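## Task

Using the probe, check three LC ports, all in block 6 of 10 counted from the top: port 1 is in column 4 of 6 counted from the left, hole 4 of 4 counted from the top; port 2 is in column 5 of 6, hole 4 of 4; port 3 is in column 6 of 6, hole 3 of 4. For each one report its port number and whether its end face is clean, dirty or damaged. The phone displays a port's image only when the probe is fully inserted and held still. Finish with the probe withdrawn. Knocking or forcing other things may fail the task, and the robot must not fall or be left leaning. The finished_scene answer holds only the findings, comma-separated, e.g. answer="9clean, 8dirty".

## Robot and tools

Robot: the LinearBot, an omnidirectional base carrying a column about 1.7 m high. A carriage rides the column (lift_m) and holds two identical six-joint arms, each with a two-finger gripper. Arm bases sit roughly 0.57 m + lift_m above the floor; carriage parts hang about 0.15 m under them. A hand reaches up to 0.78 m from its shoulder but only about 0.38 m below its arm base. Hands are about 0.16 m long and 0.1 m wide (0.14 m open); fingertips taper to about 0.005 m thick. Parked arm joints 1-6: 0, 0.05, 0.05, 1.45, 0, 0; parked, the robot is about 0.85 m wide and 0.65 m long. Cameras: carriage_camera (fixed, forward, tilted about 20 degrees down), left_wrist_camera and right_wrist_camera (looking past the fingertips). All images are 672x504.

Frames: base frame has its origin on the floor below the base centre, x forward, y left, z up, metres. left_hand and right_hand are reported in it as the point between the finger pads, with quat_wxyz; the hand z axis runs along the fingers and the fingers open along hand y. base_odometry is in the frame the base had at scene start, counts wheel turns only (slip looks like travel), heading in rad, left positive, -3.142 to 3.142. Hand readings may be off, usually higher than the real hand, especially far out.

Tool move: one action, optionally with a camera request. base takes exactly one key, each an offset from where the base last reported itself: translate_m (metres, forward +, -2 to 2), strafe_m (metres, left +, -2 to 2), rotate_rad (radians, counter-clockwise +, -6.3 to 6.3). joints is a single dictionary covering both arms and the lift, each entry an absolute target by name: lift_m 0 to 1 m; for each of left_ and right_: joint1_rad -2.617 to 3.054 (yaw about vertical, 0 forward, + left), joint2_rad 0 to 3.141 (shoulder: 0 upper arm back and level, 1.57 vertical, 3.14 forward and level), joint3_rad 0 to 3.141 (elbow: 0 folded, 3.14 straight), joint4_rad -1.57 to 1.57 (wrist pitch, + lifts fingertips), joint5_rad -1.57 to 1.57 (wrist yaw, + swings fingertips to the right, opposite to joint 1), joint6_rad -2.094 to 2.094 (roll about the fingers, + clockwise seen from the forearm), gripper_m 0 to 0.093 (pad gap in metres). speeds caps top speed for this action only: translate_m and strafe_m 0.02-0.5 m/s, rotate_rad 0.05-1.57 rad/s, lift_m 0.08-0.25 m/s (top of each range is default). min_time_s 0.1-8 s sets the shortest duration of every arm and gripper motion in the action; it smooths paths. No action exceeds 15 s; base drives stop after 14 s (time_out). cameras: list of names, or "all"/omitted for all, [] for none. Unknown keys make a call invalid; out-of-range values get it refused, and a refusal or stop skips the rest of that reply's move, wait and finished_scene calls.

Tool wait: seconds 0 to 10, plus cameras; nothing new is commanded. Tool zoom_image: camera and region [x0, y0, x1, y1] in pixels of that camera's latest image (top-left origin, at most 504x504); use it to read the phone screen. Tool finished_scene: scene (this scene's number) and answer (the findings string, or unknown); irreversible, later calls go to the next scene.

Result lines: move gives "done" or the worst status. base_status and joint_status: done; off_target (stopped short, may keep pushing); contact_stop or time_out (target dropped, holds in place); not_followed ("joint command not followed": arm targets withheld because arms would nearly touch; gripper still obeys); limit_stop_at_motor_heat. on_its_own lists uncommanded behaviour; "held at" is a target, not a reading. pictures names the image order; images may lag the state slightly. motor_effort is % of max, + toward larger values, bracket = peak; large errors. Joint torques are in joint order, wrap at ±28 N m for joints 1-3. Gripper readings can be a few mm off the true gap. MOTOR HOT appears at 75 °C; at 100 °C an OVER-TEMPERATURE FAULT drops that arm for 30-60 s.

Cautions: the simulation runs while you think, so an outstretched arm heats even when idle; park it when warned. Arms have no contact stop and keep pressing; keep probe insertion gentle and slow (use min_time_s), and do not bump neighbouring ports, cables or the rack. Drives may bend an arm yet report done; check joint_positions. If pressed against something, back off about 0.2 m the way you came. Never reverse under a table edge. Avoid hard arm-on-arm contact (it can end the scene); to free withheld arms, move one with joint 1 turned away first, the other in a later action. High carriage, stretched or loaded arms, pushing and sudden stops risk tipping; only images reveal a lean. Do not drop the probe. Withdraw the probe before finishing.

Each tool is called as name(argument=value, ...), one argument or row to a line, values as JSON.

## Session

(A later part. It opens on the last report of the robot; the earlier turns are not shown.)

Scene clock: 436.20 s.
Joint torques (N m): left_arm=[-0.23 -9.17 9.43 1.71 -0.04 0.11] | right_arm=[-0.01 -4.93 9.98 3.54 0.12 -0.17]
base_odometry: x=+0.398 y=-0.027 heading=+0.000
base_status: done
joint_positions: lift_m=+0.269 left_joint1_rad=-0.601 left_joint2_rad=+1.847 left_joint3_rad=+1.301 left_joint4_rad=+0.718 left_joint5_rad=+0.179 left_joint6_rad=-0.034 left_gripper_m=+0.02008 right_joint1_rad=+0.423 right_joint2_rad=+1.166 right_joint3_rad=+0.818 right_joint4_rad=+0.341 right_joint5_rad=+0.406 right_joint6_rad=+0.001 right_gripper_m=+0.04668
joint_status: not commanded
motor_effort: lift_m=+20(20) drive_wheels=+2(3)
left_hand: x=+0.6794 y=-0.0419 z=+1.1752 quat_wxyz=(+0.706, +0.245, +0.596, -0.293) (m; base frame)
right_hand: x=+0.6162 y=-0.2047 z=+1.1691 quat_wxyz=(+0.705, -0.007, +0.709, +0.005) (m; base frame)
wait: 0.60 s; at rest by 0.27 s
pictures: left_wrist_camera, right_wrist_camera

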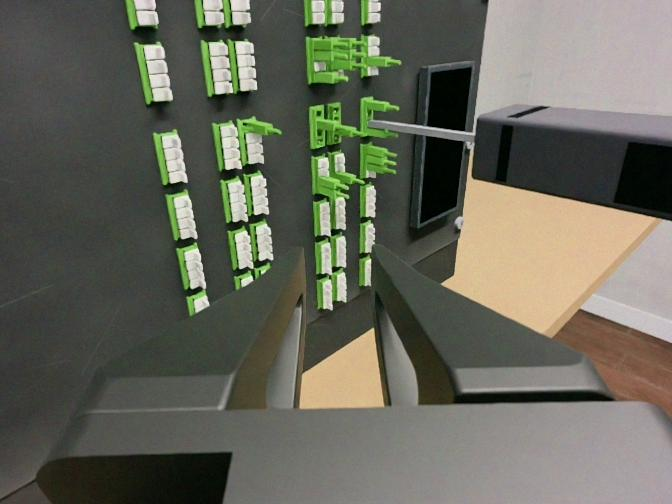

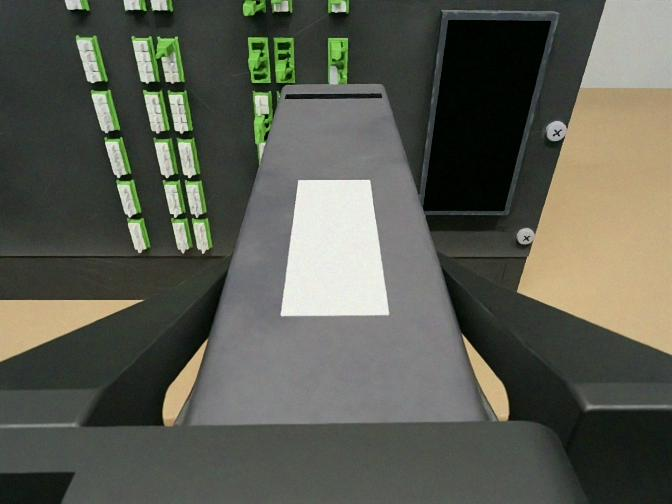

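move(
  base={"strafe_m": -0.0033},
  speeds={"strafe_m": 0.02},
  cameras=[],
)

move(
  base={"strafe_m": 0.0015},
  speeds={"strafe_m": 0.02},
  cameras=[],
)

wait(
  seconds=0.6,
  cameras=["right_wrist_camera"],
)

zoom_image(
  camera="right_wrist_camera",
  region=[300, 30, 370, 90],
)

Scene clock: 447.77 s.
Joint torques (N m): left_arm=[-0.13 -9.24 9.47 1.66 -0.11 0.1] | right_arm=[-0.28 -4.78 9.76 3.53 0.1 -0.15]
move: done
base_odometry: x=+0.398 y=-0.030 heading=+0.000
base_status: done
joint_positions: lift_m=+0.269 left_joint1_rad=-0.601 left_joint2_rad=+1.847 left_joint3_rad=+1.301 left_joint4_rad=+0.718 left_joint5_rad=+0.179 left_joint6_rad=-0.034 left_gripper_m=+0.02008 right_joint1_rad=+0.423 right_joint2_rad=+1.166 right_joint3_rad=+0.818 right_joint4_rad=+0.341 right_joint5_rad=+0.407 right_joint6_rad=+0.001 right_gripper_m=+0.04668
joint_status: not commanded
motor_effort: lift_m=+18(21) drive_wheels=+6(7)
left_hand: x=+0.6793 y=-0.0421 z=+1.1752 quat_wxyz=(+0.706, +0.245, +0.596, -0.293) (m; base frame)
right_hand: x=+0.6162 y=-0.2050 z=+1.1691 quat_wxyz=(+0.705, -0.006, +0.709, +0.005) (m; base frame)
pictures: none
No camera images: "cameras" was empty.

Scene clock: 448.23 s.
Joint torques (N m): left_arm=[-0.21 -9.03 9.39 1.66 -0.13 0.09] | right_arm=[-0.03 -4.94 9.65 3.52 0.06 -0.22]
move: done
base_odometry: x=+0.398 y=-0.029 heading=+0.000
base_status: done
joint_positions: lift_m=+0.269 left_joint1_rad=-0.600 left_joint2_rad=+1.847 left_joint3_rad=+1.301 left_joint4_rad=+0.718 left_joint5_rad=+0.178 left_joint6_rad=-0.034 left_gripper_m=+0.02008 right_joint1_rad=+0.423 right_joint2_rad=+1.166 right_joint3_rad=+0.818 right_joint4_rad=+0.341 right_joint5_rad=+0.407 right_joint6_rad=+0.001 right_gripper_m=+0.04668
joint_status: not commanded
motor_effort: lift_m=+18(20) drive_wheels=+1(4)
left_hand: x=+0.6798 y=-0.0415 z=+1.1752 quat_wxyz=(+0.707, +0.244, +0.596, -0.292) (m; base frame)
right_hand: x=+0.6162 y=-0.2050 z=+1.1691 quat_wxyz=(+0.705, -0.006, +0.709, +0.005) (m; base frame)
pictures: none
No camera images: "cameras" was empty.

Scene clock: 448.83 s.
Joint torques (N m): left_arm=[-0.01 -8.98 9.4 1.72 -0.12 -0.01] | right_arm=[-0.16 -5.22 10.1 3.49 0.08 -0.21]
base_odometry: x=+0.398 y=-0.029 heading=+0.000
base_status: done
joint_positions: lift_m=+0.269 left_joint1_rad=-0.600 left_joint2_rad=+1.847 left_joint3_rad=+1.301 left_joint4_rad=+0.718 left_joint5_rad=+0.178 left_joint6_rad=-0.034 left_gripper_m=+0.02008 right_joint1_rad=+0.423 right_joint2_rad=+1.166 right_joint3_rad=+0.818 right_joint4_rad=+0.341 right_joint5_rad=+0.407 right_joint6_rad=+0.001 right_gripper_m=+0.04668
joint_status: not commanded
motor_effort: lift_m=+18(20) drive_wheels=+0(4)
left_hand: x=+0.6798 y=-0.0415 z=+1.1752 quat_wxyz=(+0.707, +0.244, +0.596, -0.292) (m; base frame)
right_hand: x=+0.6162 y=-0.2050 z=+1.1691 quat_wxyz=(+0.705, -0.006, +0.709, +0.005) (m; base frame)
wait: 0.60 s; at rest by 0.27 s
pictures: right_wrist_camera

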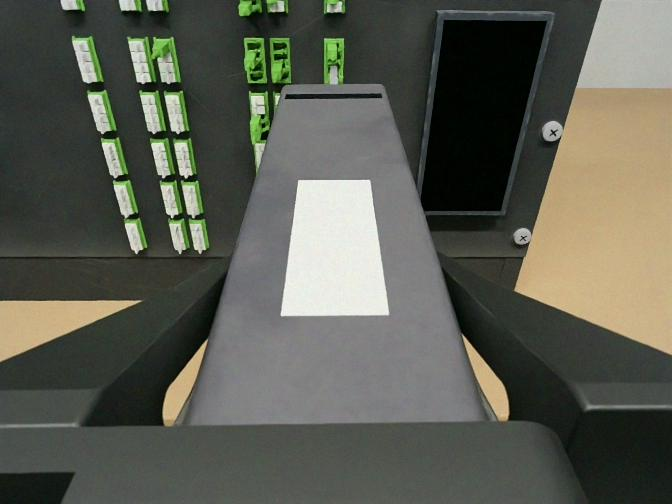

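Scaled by 7.200 from the camera's 672x504 image, which has a finer 960x720 frame.

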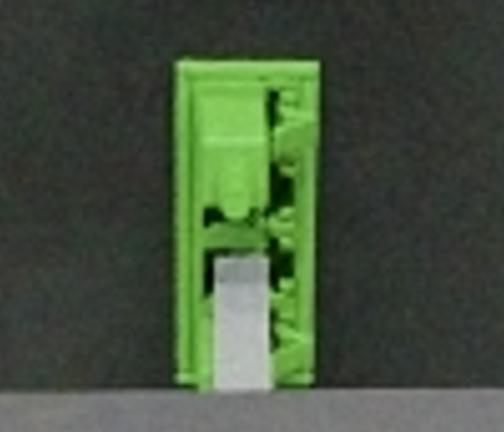

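move(
  base={"strafe_m": 0.0008},
  speeds={"strafe_m": 0.02},
  cameras=[],
)

wait(
  seconds=0.6,
  cameras=["right_wrist_camera"],
)

zoom_image(
  camera="right_wrist_camera",
  region=[300, 30, 370, 90],
)

Scene clock: 452.60 s.
Joint torques (N m): left_arm=[-0.08 -9.35 9.14 1.72 -0.13 0.16] | right_arm=[-0.06 -4.64 9.96 3.5 0.05 -0.22]
move: done
base_odometry: x=+0.398 y=-0.028 heading=+0.000
base_status: done
joint_positions: lift_m=+0.269 left_joint1_rad=-0.600 left_joint2_rad=+1.847 left_joint3_rad=+1.301 left_joint4_rad=+0.718 left_joint5_rad=+0.178 left_joint6_rad=-0.034 left_gripper_m=+0.02008 right_joint1_rad=+0.423 right_joint2_rad=+1.166 right_joint3_rad=+0.818 right_joint4_rad=+0.341 right_joint5_rad=+0.407 right_joint6_rad=+0.001 right_gripper_m=+0.04668
joint_status: not commanded
motor_effort: lift_m=+20(20) drive_wheels=-3(3)
left_hand: x=+0.6798 y=-0.0415 z=+1.1752 quat_wxyz=(+0.707, +0.244, +0.596, -0.292) (m; base frame)
right_hand: x=+0.6162 y=-0.2050 z=+1.1691 quat_wxyz=(+0.705, -0.006, +0.709, +0.005) (m; base frame)
pictures: none
No camera images: "cameras" was empty.

Scene clock: 453.20 s.
Joint torques (N m): left_arm=[-0.38 -9.16 9.46 1.75 -0.09 0.05] | right_arm=[0.08 -4.86 10.1 3.52 0.1 -0.14]
base_odometry: x=+0.398 y=-0.028 heading=+0.000
base_status: done
joint_positions: lift_m=+0.269 left_joint1_rad=-0.600 left_joint2_rad=+1.847 left_joint3_rad=+1.301 left_joint4_rad=+0.718 left_joint5_rad=+0.178 left_joint6_rad=-0.034 left_gripper_m=+0.02008 right_joint1_rad=+0.423 right_joint2_rad=+1.166 right_joint3_rad=+0.818 right_joint4_rad=+0.341 right_joint5_rad=+0.407 right_joint6_rad=+0.001 right_gripper_m=+0.04668
joint_status: not commanded
motor_effort: lift_m=+18(20) drive_wheels=-1(3)
left_hand: x=+0.6798 y=-0.0415 z=+1.1752 quat_wxyz=(+0.707, +0.244, +0.596, -0.292) (m; base frame)
right_hand: x=+0.6162 y=-0.2050 z=+1.1691 quat_wxyz=(+0.705, -0.006, +0.709, +0.005) (m; base frame)
wait: 0.60 s; at rest by 0.27 s
pictures: right_wrist_camera

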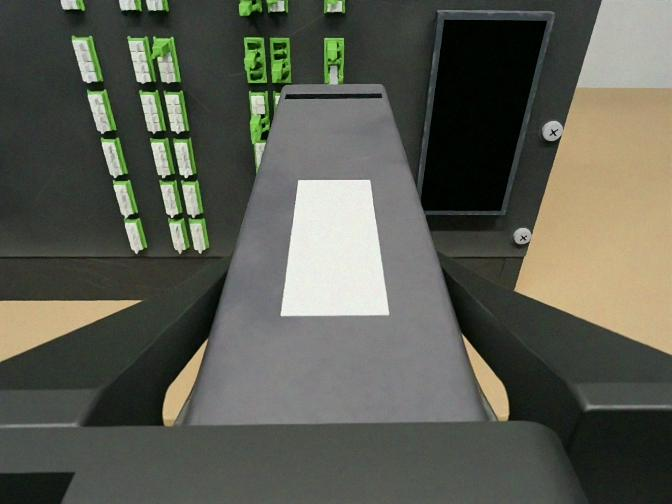

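Scaled by 7.200 from the camera's 672x504 image, which has a finer 960x720 frame.

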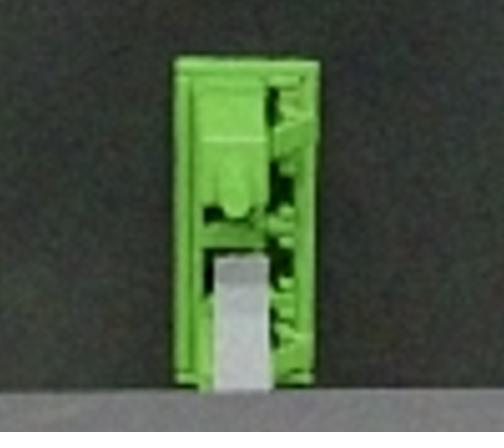

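move(
  base={"strafe_m": 0.001},
  speeds={"strafe_m": 0.02},
  cameras=[],
)

wait(
  seconds=0.6,
  cameras=["right_wrist_camera"],
)

zoom_image(
  camera="right_wrist_camera",
  region=[300, 30, 370, 90],
)

Scene clock: 456.80 s.
Joint torques (N m): left_arm=[-0.12 -9.29 9.32 1.74 -0.14 0.05] | right_arm=[-0.03 -4.77 9.84 3.54 0.11 -0.2]
move: done
base_odometry: x=+0.398 y=-0.027 heading=+0.000
base_status: done
joint_positions: lift_m=+0.269 left_joint1_rad=-0.600 left_joint2_rad=+1.847 left_joint3_rad=+1.301 left_joint4_rad=+0.718 left_joint5_rad=+0.178 left_joint6_rad=-0.034 left_gripper_m=+0.02008 right_joint1_rad=+0.423 right_joint2_rad=+1.166 right_joint3_rad=+0.818 right_joint4_rad=+0.341 right_joint5_rad=+0.407 right_joint6_rad=+0.001 right_gripper_m=+0.04668
joint_status: not commanded
motor_effort: lift_m=+18(21) drive_wheels=-2(4)
left_hand: x=+0.6798 y=-0.0415 z=+1.1752 quat_wxyz=(+0.707, +0.244, +0.596, -0.292) (m; base frame)
right_hand: x=+0.6162 y=-0.2050 z=+1.1691 quat_wxyz=(+0.705, -0.006, +0.709, +0.005) (m; base frame)
pictures: none
No camera images: "cameras" was empty.

Scene clock: 457.40 s.
Joint torques (N m): left_arm=[-0.12 -9.24 9.48 1.75 -0.12 0.06] | right_arm=[-0.29 -4.56 9.84 3.55 0.07 -0.21]
base_odometry: x=+0.398 y=-0.027 heading=+0.000
base_status: done
joint_positions: lift_m=+0.269 left_joint1_rad=-0.600 left_joint2_rad=+1.847 left_joint3_rad=+1.301 left_joint4_rad=+0.718 left_joint5_rad=+0.178 left_joint6_rad=-0.034 left_gripper_m=+0.02008 right_joint1_rad=+0.423 right_joint2_rad=+1.166 right_joint3_rad=+0.818 right_joint4_rad=+0.341 right_joint5_rad=+0.407 right_joint6_rad=+0.001 right_gripper_m=+0.04668
joint_status: not commanded
motor_effort: lift_m=+20(21) drive_wheels=+2(4)
left_hand: x=+0.6798 y=-0.0415 z=+1.1752 quat_wxyz=(+0.707, +0.244, +0.596, -0.292) (m; base frame)
right_hand: x=+0.6162 y=-0.2050 z=+1.1691 quat_wxyz=(+0.705, -0.006, +0.709, +0.005) (m; base frame)
wait: 0.60 s; at rest by 0.27 s
pictures: right_wrist_camera

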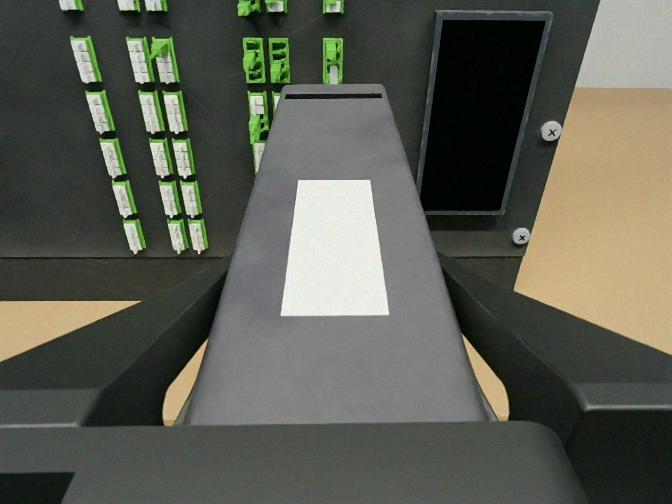

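Scaled by 7.200 from the camera's 672x504 image, which has a finer 960x720 frame.

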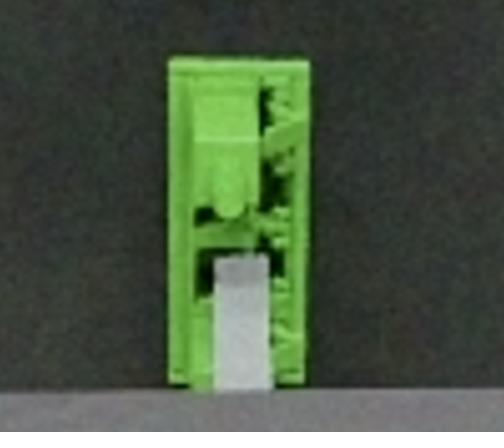

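wait(
  seconds=3,
  cameras=["right_wrist_camera"],
)

zoom_image(
  camera="right_wrist_camera",
  region=[300, 30, 370, 90],
)

wait(
  seconds=1,
  cameras=["right_wrist_camera"],
)

zoom_image(
  camera="right_wrist_camera",
  region=[300, 30, 370, 90],
)

Scene clock: 465.67 s.
Joint torques (N m): left_arm=[-0.35 -9.1 9.47 1.66 -0.1 0.11] | right_arm=[-0.03 -4.94 9.83 3.57 0.11 -0.21]
base_odometry: x=+0.398 y=-0.027 heading=+0.000
base_status: done
joint_positions: lift_m=+0.269 left_joint1_rad=-0.600 left_joint2_rad=+1.847 left_joint3_rad=+1.301 left_joint4_rad=+0.718 left_joint5_rad=+0.178 left_joint6_rad=-0.034 left_gripper_m=+0.02008 right_joint1_rad=+0.423 right_joint2_rad=+1.166 right_joint3_rad=+0.818 right_joint4_rad=+0.341 right_joint5_rad=+0.407 right_joint6_rad=+0.001 right_gripper_m=+0.04668
joint_status: not commanded
motor_effort: lift_m=+17(21) drive_wheels=+3(4)
left_hand: x=+0.6798 y=-0.0415 z=+1.1752 quat_wxyz=(+0.707, +0.244, +0.596, -0.292) (m; base frame)
right_hand: x=+0.6162 y=-0.2050 z=+1.1691 quat_wxyz=(+0.705, -0.006, +0.709, +0.005) (m; base frame)
wait: 3.00 s; at rest from the start
pictures: right_wrist_camera

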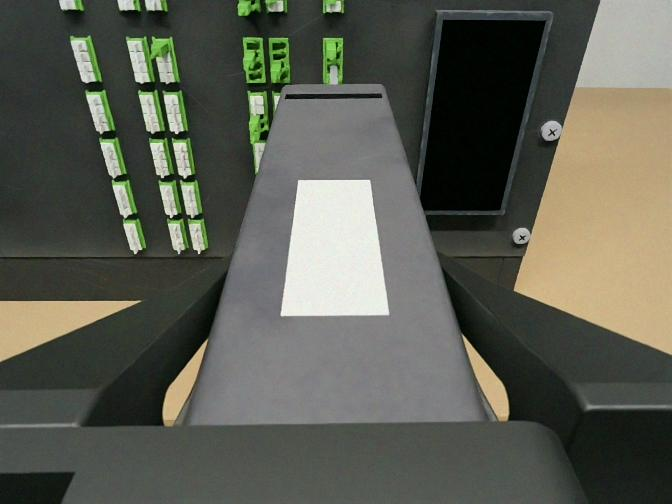

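Scaled by 7.200 from the camera's 672x504 image, which has a finer 960x720 frame.

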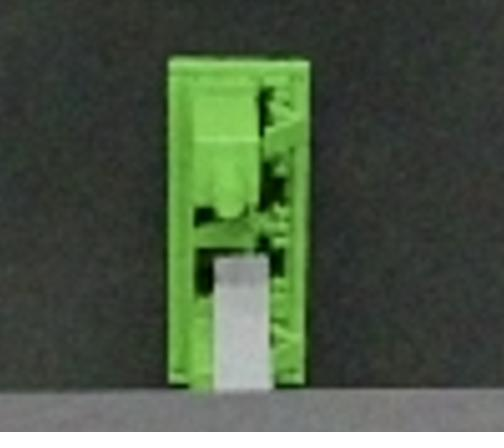

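Scene clock: 466.67 s.
Joint torques (N m): left_arm=[-0.2 -8.96 9.4 1.74 -0.1 0.13] | right_arm=[-0.21 -4.88 9.77 3.47 0.1 -0.24]
base_odometry: x=+0.398 y=-0.027 heading=+0.000
base_status: done
joint_positions: lift_m=+0.269 left_joint1_rad=-0.600 left_joint2_rad=+1.847 left_joint3_rad=+1.301 left_joint4_rad=+0.718 left_joint5_rad=+0.178 left_joint6_rad=-0.034 left_gripper_m=+0.02008 right_joint1_rad=+0.423 right_joint2_rad=+1.166 right_joint3_rad=+0.818 right_joint4_rad=+0.341 right_joint5_rad=+0.407 right_joint6_rad=+0.001 right_gripper_m=+0.04668
joint_status: not commanded
motor_effort: lift_m=+20(21) drive_wheels=-1(4)
left_hand: x=+0.6798 y=-0.0415 z=+1.1752 quat_wxyz=(+0.707, +0.244, +0.596, -0.292) (m; base frame)
right_hand: x=+0.6162 y=-0.2050 z=+1.1691 quat_wxyz=(+0.705, -0.006, +0.709, +0.005) (m; base frame)
wait: 1.00 s; at rest by 0.27 s
pictures: right_wrist_camera

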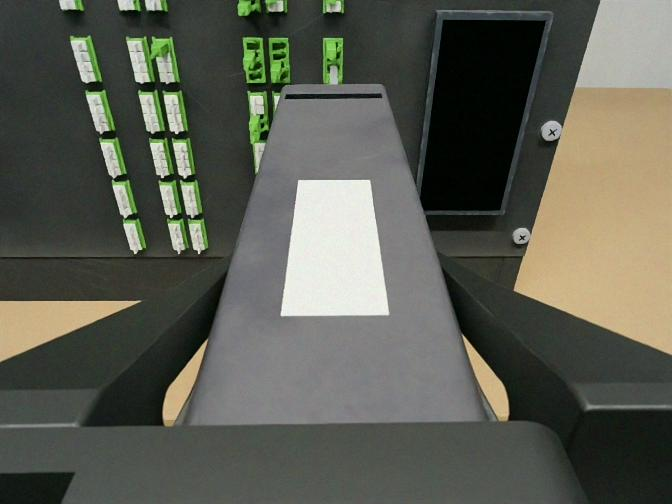

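Scaled by 7.200 from the camera's 672x504 image, which has a finer 960x720 frame.

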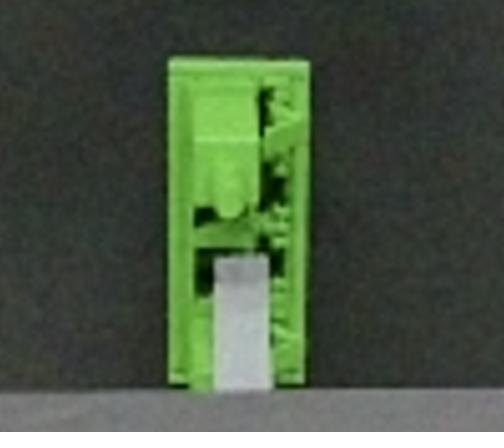

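move(
  joints={"right_joint5_rad": 0.399},
  cameras=[],
)

move(
  joints={"right_joint5_rad": 0.394},
  cameras=["right_wrist_camera"],
)

zoom_image(
  camera="right_wrist_camera",
  region=[300, 30, 370, 90],
)

Scene clock: 477.47 s.
Joint torques (N m): left_arm=[-0.28 -9.31 9.4 1.65 -0.15 0.13] | right_arm=[-0.34 -4.89 10.21 3.48 -0.05 -0.2]
move: done
base_odometry: x=+0.398 y=-0.027 heading=+0.000
base_status: not commanded
joint_positions: lift_m=+0.269 left_joint1_rad=-0.600 left_joint2_rad=+1.847 left_joint3_rad=+1.301 left_joint4_rad=+0.718 left_joint5_rad=+0.178 left_joint6_rad=-0.034 left_gripper_m=+0.02008 right_joint1_rad=+0.423 right_joint2_rad=+1.166 right_joint3_rad=+0.818 right_joint4_rad=+0.341 right_joint5_rad=+0.407 right_joint6_rad=+0.001 right_gripper_m=+0.04668
joint_status: all done
motor_effort: lift_m=+19(21) drive_wheels=+0(2)
left_hand: x=+0.6798 y=-0.0415 z=+1.1752 quat_wxyz=(+0.707, +0.244, +0.596, -0.292) (m; base frame)
right_hand: x=+0.6162 y=-0.2049 z=+1.1691 quat_wxyz=(+0.705, -0.007, +0.709, +0.005) (m; base frame)
pictures: none
No camera images: "cameras" was empty.

Scene clock: 477.77 s.
Joint torques (N m): left_arm=[-0.23 -9.22 9.48 1.69 -0.07 0.08] | right_arm=[-0.23 -5 9.87 3.54 0.03 -0.22]
move: done
base_odometry: x=+0.398 y=-0.027 heading=+0.000
base_status: not commanded
joint_positions: lift_m=+0.269 left_joint1_rad=-0.600 left_joint2_rad=+1.847 left_joint3_rad=+1.301 left_joint4_rad=+0.718 left_joint5_rad=+0.178 left_joint6_rad=-0.034 left_gripper_m=+0.02008 right_joint1_rad=+0.423 right_joint2_rad=+1.166 right_joint3_rad=+0.818 right_joint4_rad=+0.341 right_joint5_rad=+0.403 right_joint6_rad=+0.001 right_gripper_m=+0.04668
joint_status: all done
motor_effort: lift_m=+20(20) drive_wheels=+0(3)
left_hand: x=+0.6798 y=-0.0415 z=+1.1752 quat_wxyz=(+0.707, +0.244, +0.596, -0.292) (m; base frame)
right_hand: x=+0.6162 y=-0.2042 z=+1.1691 quat_wxyz=(+0.705, -0.008, +0.709, +0.007) (m; base frame)
pictures: right_wrist_camera

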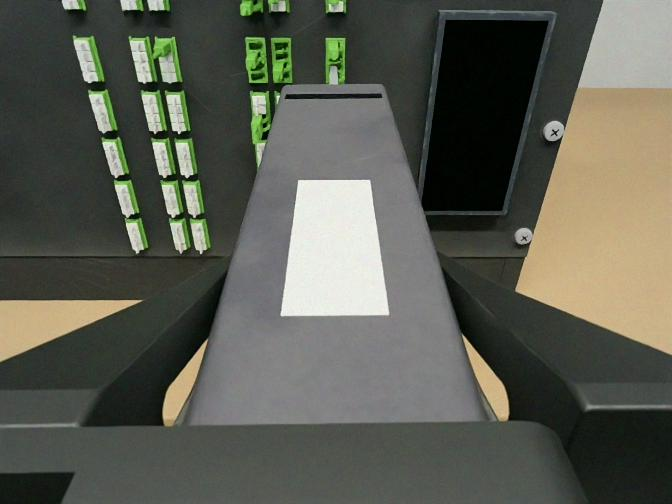

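Scaled by 7.200 from the camera's 672x504 image, which has a finer 960x720 frame.

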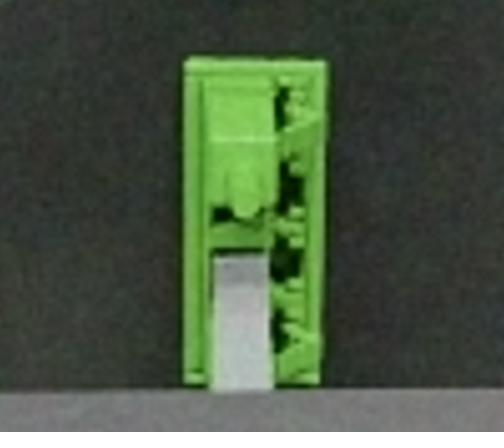

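wait(
  seconds=0.3,
  cameras=["left_wrist_camera", "right_wrist_camera"],
)

zoom_image(
  camera="left_wrist_camera",
  region=[355, 95, 405, 145],
)

zoom_image(
  camera="right_wrist_camera",
  region=[310, 35, 360, 85],
)

Scene clock: 481.53 s.
Joint torques (N m): left_arm=[-0.24 -9.18 9.43 1.77 -0.08 0.1] | right_arm=[-0.16 -4.89 10.09 3.46 -0.03 -0.19]
base_odometry: x=+0.398 y=-0.027 heading=+0.000
base_status: not commanded
joint_positions: lift_m=+0.269 left_joint1_rad=-0.600 left_joint2_rad=+1.847 left_joint3_rad=+1.301 left_joint4_rad=+0.718 left_joint5_rad=+0.178 left_joint6_rad=-0.034 left_gripper_m=+0.02008 right_joint1_rad=+0.423 right_joint2_rad=+1.166 right_joint3_rad=+0.818 right_joint4_rad=+0.341 right_joint5_rad=+0.402 right_joint6_rad=+0.001 right_gripper_m=+0.04668
joint_status: all done
motor_effort: lift_m=+19(20) drive_wheels=+0(3)
left_hand: x=+0.6798 y=-0.0415 z=+1.1752 quat_wxyz=(+0.707, +0.244, +0.596, -0.292) (m; base frame)
right_hand: x=+0.6162 y=-0.2040 z=+1.1691 quat_wxyz=(+0.705, -0.008, +0.709, +0.007) (m; base frame)
wait: 0.30 s; at rest from the start
pictures: left_wrist_camera, right_wrist_camera

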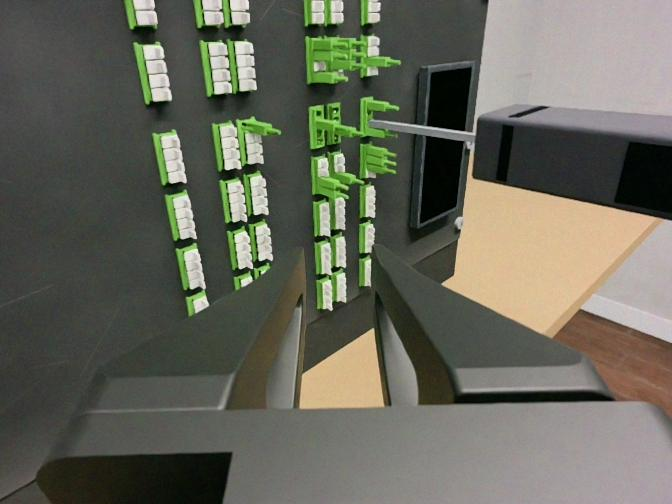

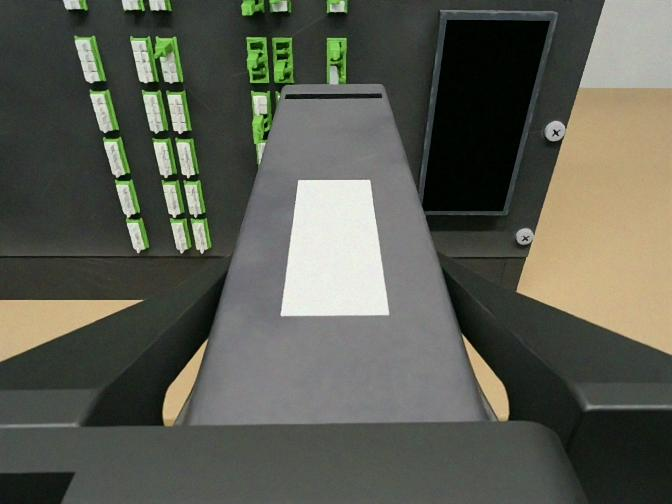

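Scaled by 10.080 from the camera's 672x504 image, which has a finer 960x720 frame.

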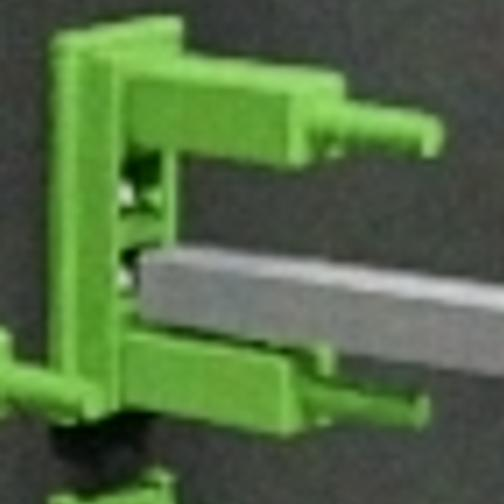

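Scaled by 10.080 from the camera's 672x504 image, which has a finer 960x720 frame.

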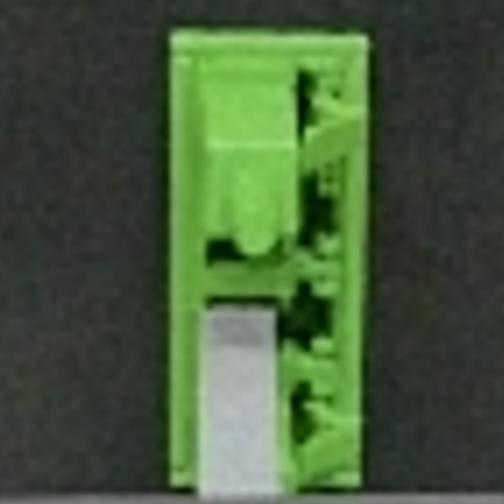

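move(
  joints={"right_joint5_rad": 0.409},
  cameras=[],
)

wait(
  seconds=0.5,
  cameras=["right_wrist_camera"],
)

zoom_image(
  camera="right_wrist_camera",
  region=[310, 35, 360, 85],
)

Scene clock: 486.33 s.
Joint torques (N m): left_arm=[-0.2 -9.09 9.29 1.67 -0.11 0.05] | right_arm=[-0.16 -4.92 9.96 3.48 0.12 -0.14]
move: done
base_odometry: x=+0.398 y=-0.027 heading=+0.000
base_status: not commanded
joint_positions: lift_m=+0.269 left_joint1_rad=-0.600 left_joint2_rad=+1.847 left_joint3_rad=+1.301 left_joint4_rad=+0.718 left_joint5_rad=+0.178 left_joint6_rad=-0.034 left_gripper_m=+0.02008 right_joint1_rad=+0.423 right_joint2_rad=+1.166 right_joint3_rad=+0.818 right_joint4_rad=+0.341 right_joint5_rad=+0.401 right_joint6_rad=+0.001 right_gripper_m=+0.04668
joint_status: all done
motor_effort: lift_m=+20(20) drive_wheels=+3(3)
left_hand: x=+0.6798 y=-0.0415 z=+1.1752 quat_wxyz=(+0.707, +0.244, +0.596, -0.292) (m; base frame)
right_hand: x=+0.6162 y=-0.2040 z=+1.1691 quat_wxyz=(+0.705, -0.009, +0.709, +0.007) (m; base frame)
pictures: none
No camera images: "cameras" was empty.

Scene clock: 486.83 s.
Joint torques (N m): left_arm=[-0.06 -9.02 9.51 1.64 -0.05 0.08] | right_arm=[-0.16 -5.01 10.03 3.55 0.21 -0.23]
base_odometry: x=+0.398 y=-0.027 heading=+0.000
base_status: not commanded
joint_positions: lift_m=+0.269 left_joint1_rad=-0.600 left_joint2_rad=+1.847 left_joint3_rad=+1.301 left_joint4_rad=+0.718 left_joint5_rad=+0.178 left_joint6_rad=-0.034 left_gripper_m=+0.02008 right_joint1_rad=+0.423 right_joint2_rad=+1.166 right_joint3_rad=+0.818 right_joint4_rad=+0.341 right_joint5_rad=+0.401 right_joint6_rad=+0.001 right_gripper_m=+0.04668
joint_status: all done
motor_effort: lift_m=+16(20) drive_wheels=-2(3)
left_hand: x=+0.6798 y=-0.0415 z=+1.1752 quat_wxyz=(+0.707, +0.244, +0.596, -0.292) (m; base frame)
right_hand: x=+0.6162 y=-0.2040 z=+1.1691 quat_wxyz=(+0.705, -0.009, +0.709, +0.007) (m; base frame)
wait: 0.50 s; at rest by 0.27 s
pictures: right_wrist_camera

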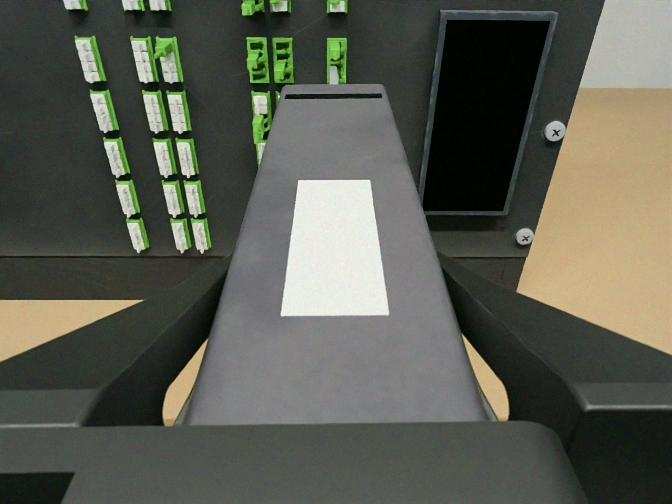

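Scaled by 10.080 from the camera's 672x504 image, which has a finer 960x720 frame.

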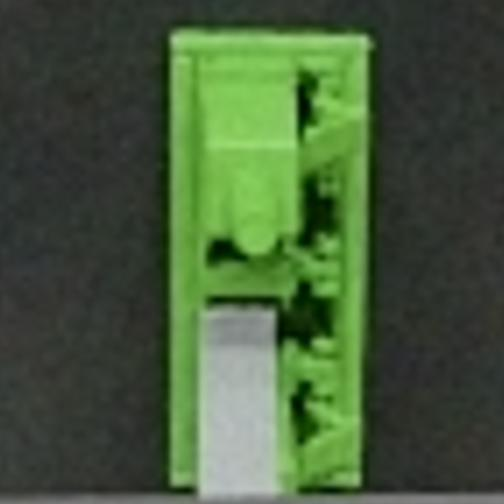

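move(
  joints={"right_joint5_rad": 0.414},
  cameras=[],
)

wait(
  seconds=0.5,
  cameras=["right_wrist_camera"],
)

zoom_image(
  camera="right_wrist_camera",
  region=[310, 35, 360, 85],
)

Scene clock: 490.20 s.
Joint torques (N m): left_arm=[-0.16 -9.37 9.46 1.72 -0.11 0.07] | right_arm=[-0.2 -4.86 10.17 3.52 0.15 -0.18]
move: done
base_odometry: x=+0.398 y=-0.027 heading=+0.000
base_status: not commanded
joint_positions: lift_m=+0.269 left_joint1_rad=-0.600 left_joint2_rad=+1.847 left_joint3_rad=+1.301 left_joint4_rad=+0.718 left_joint5_rad=+0.178 left_joint6_rad=-0.034 left_gripper_m=+0.02008 right_joint1_rad=+0.423 right_joint2_rad=+1.166 right_joint3_rad=+0.818 right_joint4_rad=+0.341 right_joint5_rad=+0.404 right_joint6_rad=+0.001 right_gripper_m=+0.04668
joint_status: all done
motor_effort: lift_m=+20(20) drive_wheels=+1(2)
left_hand: x=+0.6798 y=-0.0415 z=+1.1752 quat_wxyz=(+0.707, +0.244, +0.596, -0.292) (m; base frame)
right_hand: x=+0.6162 y=-0.2045 z=+1.1691 quat_wxyz=(+0.705, -0.007, +0.709, +0.006) (m; base frame)
pictures: none
No camera images: "cameras" was empty.

Scene clock: 490.70 s.
Joint torques (N m): left_arm=[-0.24 -9.26 9.42 1.7 -0.06 0.06] | right_arm=[-0.08 -5 9.96 3.51 0.19 -0.17]
base_odometry: x=+0.398 y=-0.027 heading=+0.000
base_status: not commanded
joint_positions: lift_m=+0.269 left_joint1_rad=-0.600 left_joint2_rad=+1.847 left_joint3_rad=+1.301 left_joint4_rad=+0.718 left_joint5_rad=+0.178 left_joint6_rad=-0.034 left_gripper_m=+0.02008 right_joint1_rad=+0.423 right_joint2_rad=+1.166 right_joint3_rad=+0.818 right_joint4_rad=+0.341 right_joint5_rad=+0.405 right_joint6_rad=+0.001 right_gripper_m=+0.04668
joint_status: all done
motor_effort: lift_m=+18(20) drive_wheels=+0(2)
left_hand: x=+0.6798 y=-0.0415 z=+1.1752 quat_wxyz=(+0.707, +0.244, +0.596, -0.292) (m; base frame)
right_hand: x=+0.6162 y=-0.2046 z=+1.1691 quat_wxyz=(+0.705, -0.007, +0.709, +0.006) (m; base frame)
wait: 0.50 s; at rest by 0.27 s
pictures: right_wrist_camera

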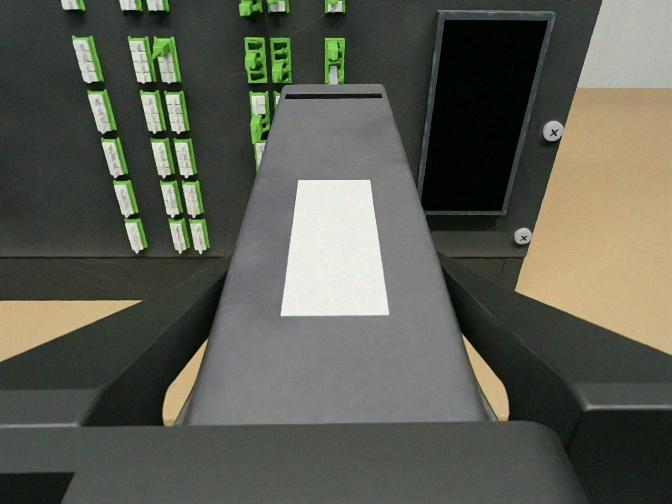

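Scaled by 10.080 from the camera's 672x504 image, which has a finer 960x720 frame.

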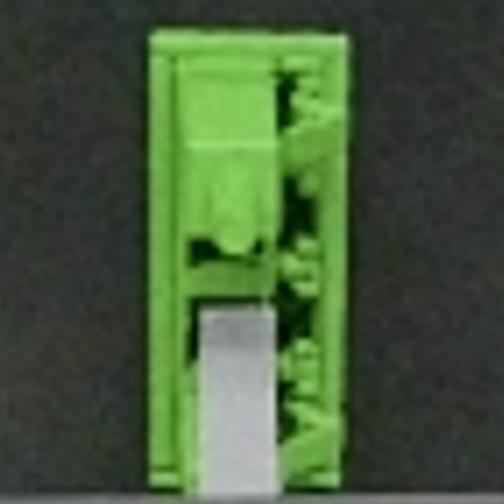

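move(
  joints={"right_joint5_rad": 0.3945},
  cameras=[],
)

move(
  joints={"right_joint5_rad": 0.403},
  cameras=[],
)

wait(
  seconds=0.5,
  cameras=["right_wrist_camera", "left_wrist_camera"],
)

zoom_image(
  camera="right_wrist_camera",
  region=[310, 35, 360, 85],
)

zoom_image(
  camera="left_wrist_camera",
  region=[355, 95, 405, 145],
)

Scene clock: 495.80 s.
Joint torques (N m): left_arm=[-0.34 -9.31 9.81 1.73 -0.14 0.1] | right_arm=[-0.21 -4.88 10 3.51 0.04 -0.18]
move: done
base_odometry: x=+0.398 y=-0.027 heading=+0.000
base_status: not commanded
joint_positions: lift_m=+0.269 left_joint1_rad=-0.600 left_joint2_rad=+1.847 left_joint3_rad=+1.301 left_joint4_rad=+0.718 left_joint5_rad=+0.178 left_joint6_rad=-0.034 left_gripper_m=+0.02008 right_joint1_rad=+0.423 right_joint2_rad=+1.166 right_joint3_rad=+0.818 right_joint4_rad=+0.341 right_joint5_rad=+0.403 right_joint6_rad=+0.001 right_gripper_m=+0.04668
joint_status: all done
motor_effort: lift_m=+19(20) drive_wheels=-4(4)
left_hand: x=+0.6798 y=-0.0415 z=+1.1752 quat_wxyz=(+0.707, +0.244, +0.596, -0.292) (m; base frame)
right_hand: x=+0.6162 y=-0.2043 z=+1.1691 quat_wxyz=(+0.705, -0.008, +0.709, +0.006) (m; base frame)
pictures: none
No camera images: "cameras" was empty.

Scene clock: 496.10 s.
Joint torques (N m): left_arm=[-0.28 -9.06 9.47 1.69 -0.06 0.14] | right_arm=[-0.08 -4.75 9.98 3.54 0.11 -0.17]
move: done
base_odometry: x=+0.398 y=-0.027 heading=+0.000
base_status: not commanded
joint_positions: lift_m=+0.269 left_joint1_rad=-0.600 left_joint2_rad=+1.847 left_joint3_rad=+1.301 left_joint4_rad=+0.718 left_joint5_rad=+0.178 left_joint6_rad=-0.034 left_gripper_m=+0.02008 right_joint1_rad=+0.423 right_joint2_rad=+1.166 right_joint3_rad=+0.818 right_joint4_rad=+0.341 right_joint5_rad=+0.403 right_joint6_rad=+0.001 right_gripper_m=+0.04668
joint_status: all done
motor_effort: lift_m=+19(21) drive_wheels=+1(3)
left_hand: x=+0.6798 y=-0.0415 z=+1.1752 quat_wxyz=(+0.707, +0.244, +0.596, -0.292) (m; base frame)
right_hand: x=+0.6162 y=-0.2043 z=+1.1691 quat_wxyz=(+0.705, -0.008, +0.709, +0.006) (m; base frame)
pictures: none
No camera images: "cameras" was empty.

Scene clock: 496.60 s.
Joint torques (N m): left_arm=[-0.32 -8.99 9.55 1.73 -0.16 0.1] | right_arm=[-0.27 -5.19 10.02 3.52 0.11 -0.23]
base_odometry: x=+0.398 y=-0.027 heading=+0.000
base_status: not commanded
joint_positions: lift_m=+0.269 left_joint1_rad=-0.600 left_joint2_rad=+1.847 left_joint3_rad=+1.301 left_joint4_rad=+0.718 left_joint5_rad=+0.178 left_joint6_rad=-0.034 left_gripper_m=+0.02008 right_joint1_rad=+0.423 right_joint2_rad=+1.166 right_joint3_rad=+0.818 right_joint4_rad=+0.341 right_joint5_rad=+0.403 right_joint6_rad=+0.001 right_gripper_m=+0.04668
joint_status: all done
motor_effort: lift_m=+16(21) drive_wheels=-2(3)
left_hand: x=+0.6798 y=-0.0415 z=+1.1752 quat_wxyz=(+0.707, +0.244, +0.596, -0.292) (m; base frame)
right_hand: x=+0.6162 y=-0.2043 z=+1.1691 quat_wxyz=(+0.705, -0.008, +0.709, +0.006) (m; base frame)
wait: 0.50 s; at rest by 0.27 s
pictures: left_wrist_camera, right_wrist_camera

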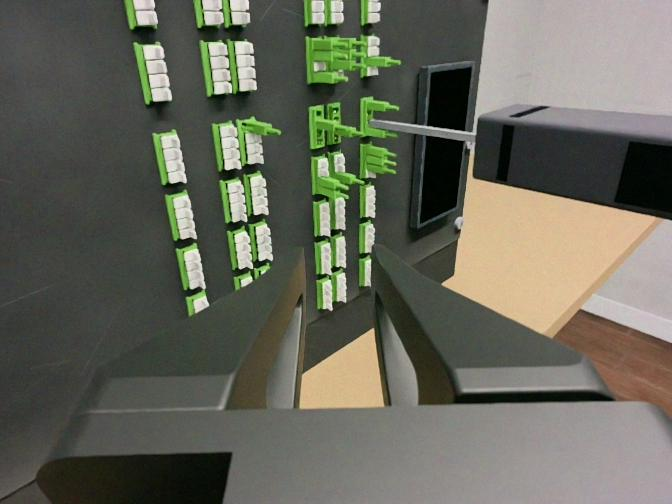

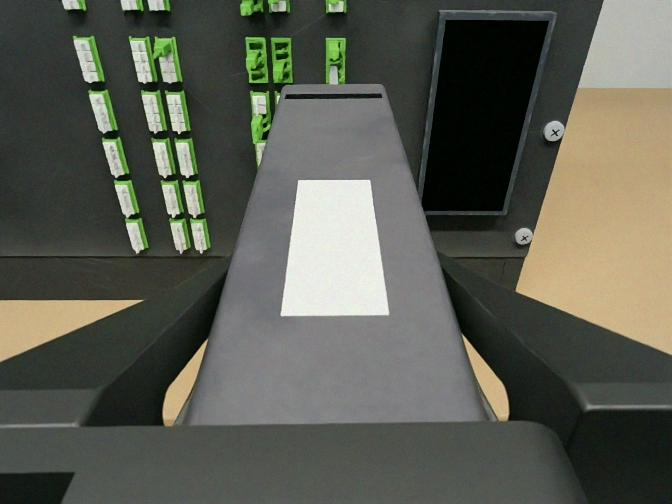

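Scaled by 10.080 from the camera's 672x504 image, which has a finer 960x720 frame.

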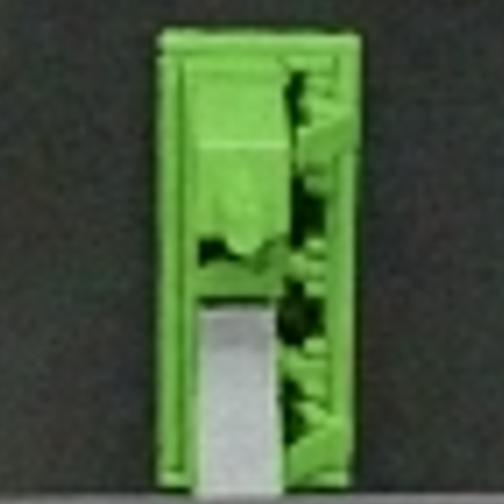

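Scaled by 10.080 from the camera's 672x504 image, which has a finer 960x720 frame.

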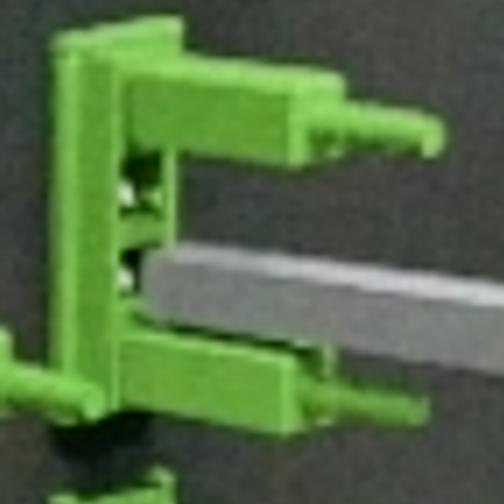

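move(
  base={"translate_m": 0.003},
  speeds={"translate_m": 0.02},
  cameras=[],
)

wait(
  seconds=0.5,
  cameras=["right_wrist_camera", "left_wrist_camera"],
)

zoom_image(
  camera="right_wrist_camera",
  region=[310, 35, 360, 85],
)

zoom_image(
  camera="left_wrist_camera",
  region=[355, 95, 405, 145],
)

Scene clock: 500.97 s.
Joint torques (N m): left_arm=[-0.29 -9.14 9.24 1.74 -0.12 0.14] | right_arm=[-0.28 -4.9 9.92 3.51 0.01 -0.24]
move: done
base_odometry: x=+0.401 y=-0.028 heading=-0.001
base_status: done
joint_positions: lift_m=+0.269 left_joint1_rad=-0.599 left_joint2_rad=+1.847 left_joint3_rad=+1.301 left_joint4_rad=+0.718 left_joint5_rad=+0.178 left_joint6_rad=-0.034 left_gripper_m=+0.02008 right_joint1_rad=+0.424 right_joint2_rad=+1.164 right_joint3_rad=+0.818 right_joint4_rad=+0.341 right_joint5_rad=+0.404 right_joint6_rad=+0.001 right_gripper_m=+0.04668
joint_status: not commanded
motor_effort: lift_m=+20(20) drive_wheels=+5(10)
left_hand: x=+0.6800 y=-0.0412 z=+1.1751 quat_wxyz=(+0.707, +0.244, +0.597, -0.292) (m; base frame)
right_hand: x=+0.6159 y=-0.2043 z=+1.1695 quat_wxyz=(+0.705, -0.008, +0.709, +0.006) (m; base frame)
pictures: none
No camera images: "cameras" was empty.

Scene clock: 501.47 s.
Joint torques (N m): left_arm=[-0.24 -9.25 9.68 1.68 -0.15 0.11] | right_arm=[-0.25 -4.7 9.98 3.55 0.11 -0.2]
base_odometry: x=+0.401 y=-0.028 heading=-0.001
base_status: done
joint_positions: lift_m=+0.269 left_joint1_rad=-0.599 left_joint2_rad=+1.847 left_joint3_rad=+1.301 left_joint4_rad=+0.718 left_joint5_rad=+0.178 left_joint6_rad=-0.034 left_gripper_m=+0.02008 right_joint1_rad=+0.424 right_joint2_rad=+1.164 right_joint3_rad=+0.818 right_joint4_rad=+0.341 right_joint5_rad=+0.404 right_joint6_rad=+0.001 right_gripper_m=+0.04668
joint_status: not commanded
motor_effort: lift_m=+19(20) drive_wheels=+0(10)
left_hand: x=+0.6800 y=-0.0412 z=+1.1751 quat_wxyz=(+0.707, +0.244, +0.597, -0.292) (m; base frame)
right_hand: x=+0.6159 y=-0.2043 z=+1.1695 quat_wxyz=(+0.705, -0.008, +0.709, +0.006) (m; base frame)
wait: 0.50 s; at rest by 0.27 s
pictures: left_wrist_camera, right_wrist_camera

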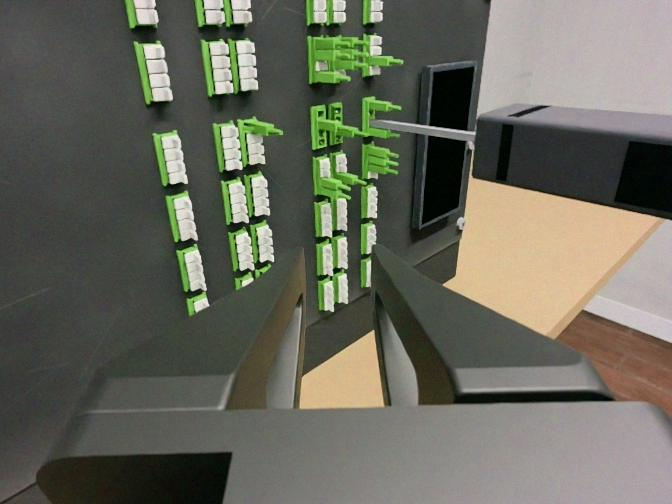

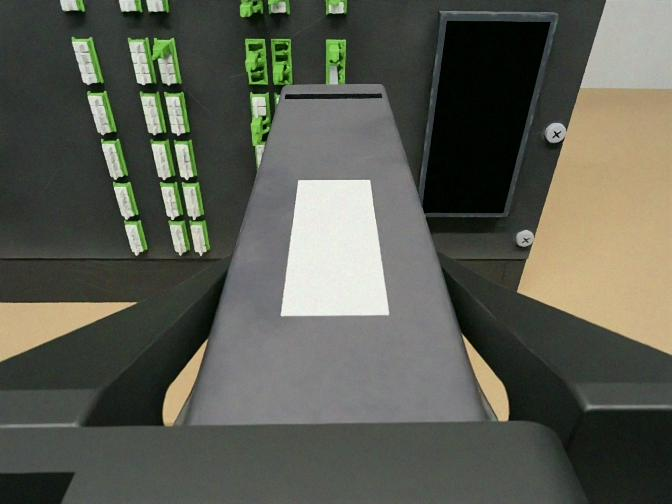

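Scaled by 10.080 from the camera's 672x504 image, which has a finer 960x720 frame.

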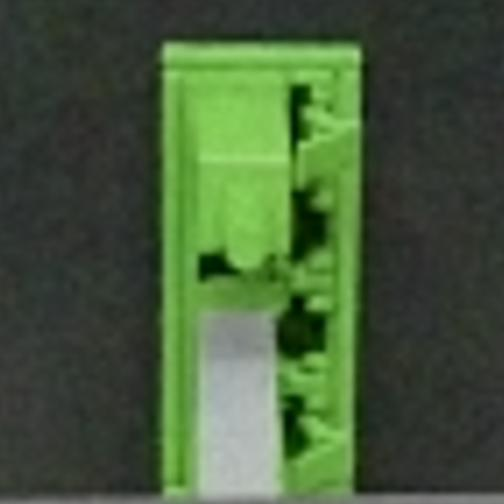

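Scaled by 10.080 from the camera's 672x504 image, which has a finer 960x720 frame.

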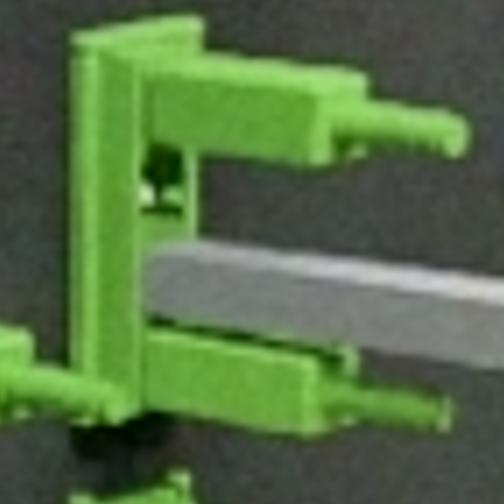

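move(
  base={"translate_m": 0.003},
  speeds={"translate_m": 0.02},
  cameras=[],
)

wait(
  seconds=0.5,
  cameras=["right_wrist_camera", "left_wrist_camera"],
)

zoom_image(
  camera="right_wrist_camera",
  region=[310, 35, 360, 85],
)

zoom_image(
  camera="left_wrist_camera",
  region=[355, 95, 405, 145],
)

Scene clock: 507.33 s.
Joint torques (N m): left_arm=[-0.1 -9.22 9.31 1.78 -0.12 0.08] | right_arm=[-0.44 -4.78 10 3.5 0.11 -0.2]
move: done
base_odometry: x=+0.404 y=-0.028 heading=-0.001
base_status: done
joint_positions: lift_m=+0.269 left_joint1_rad=-0.598 left_joint2_rad=+1.847 left_joint3_rad=+1.301 left_joint4_rad=+0.718 left_joint5_rad=+0.177 left_joint6_rad=-0.034 left_gripper_m=+0.02008 right_joint1_rad=+0.424 right_joint2_rad=+1.164 right_joint3_rad=+0.818 right_joint4_rad=+0.341 right_joint5_rad=+0.404 right_joint6_rad=+0.001 right_gripper_m=+0.04668
joint_status: not commanded
motor_effort: lift_m=+20(20) drive_wheels=+4(11)
left_hand: x=+0.6804 y=-0.0407 z=+1.1751 quat_wxyz=(+0.707, +0.244, +0.597, -0.291) (m; base frame)
right_hand: x=+0.6159 y=-0.2043 z=+1.1695 quat_wxyz=(+0.705, -0.008, +0.709, +0.006) (m; base frame)
pictures: none
No camera images: "cameras" was empty.

Scene clock: 507.83 s.
Joint torques (N m): left_arm=[-0.21 -9.09 9.21 1.67 -0.11 0.08] | right_arm=[-0.34 -4.64 9.95 3.51 0.05 -0.21]
base_odometry: x=+0.404 y=-0.028 heading=-0.001
base_status: done
joint_positions: lift_m=+0.269 left_joint1_rad=-0.598 left_joint2_rad=+1.847 left_joint3_rad=+1.301 left_joint4_rad=+0.718 left_joint5_rad=+0.177 left_joint6_rad=-0.034 left_gripper_m=+0.02008 right_joint1_rad=+0.424 right_joint2_rad=+1.164 right_joint3_rad=+0.818 right_joint4_rad=+0.341 right_joint5_rad=+0.404 right_joint6_rad=+0.001 right_gripper_m=+0.04668
joint_status: not commanded
motor_effort: lift_m=+19(20) drive_wheels=+4(11)
left_hand: x=+0.6804 y=-0.0407 z=+1.1751 quat_wxyz=(+0.707, +0.244, +0.597, -0.291) (m; base frame)
right_hand: x=+0.6159 y=-0.2043 z=+1.1695 quat_wxyz=(+0.705, -0.008, +0.709, +0.006) (m; base frame)
wait: 0.50 s; at rest by 0.27 s
pictures: left_wrist_camera, right_wrist_camera

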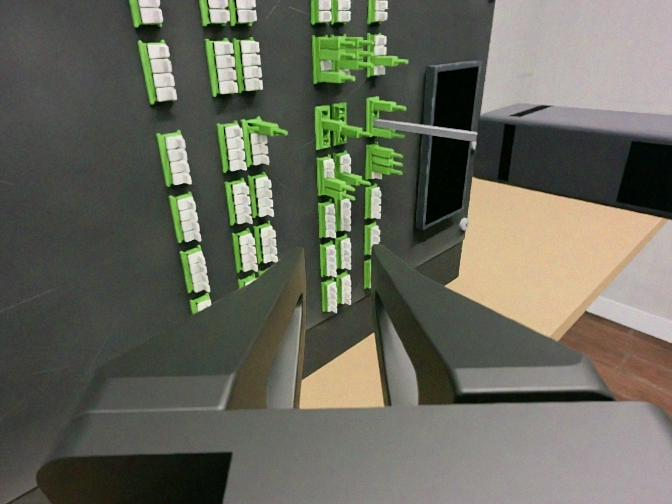

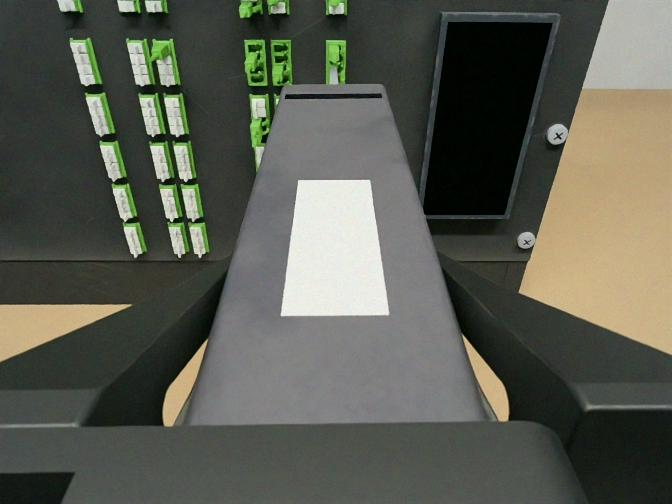

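Scaled by 10.080 from the camera's 672x504 image, which has a finer 960x720 frame.

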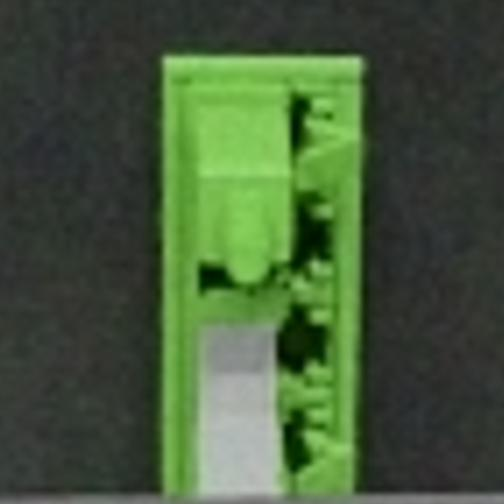

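Scaled by 10.080 from the camera's 672x504 image, which has a finer 960x720 frame.

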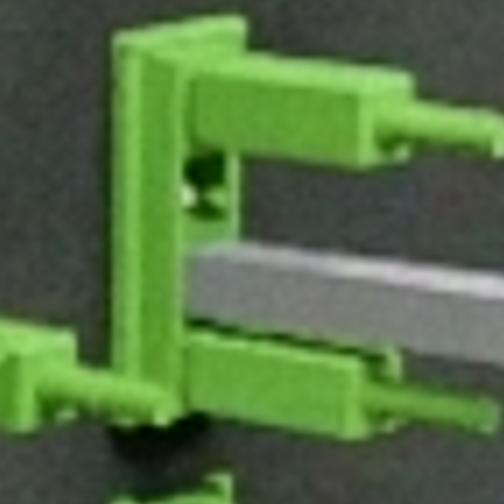

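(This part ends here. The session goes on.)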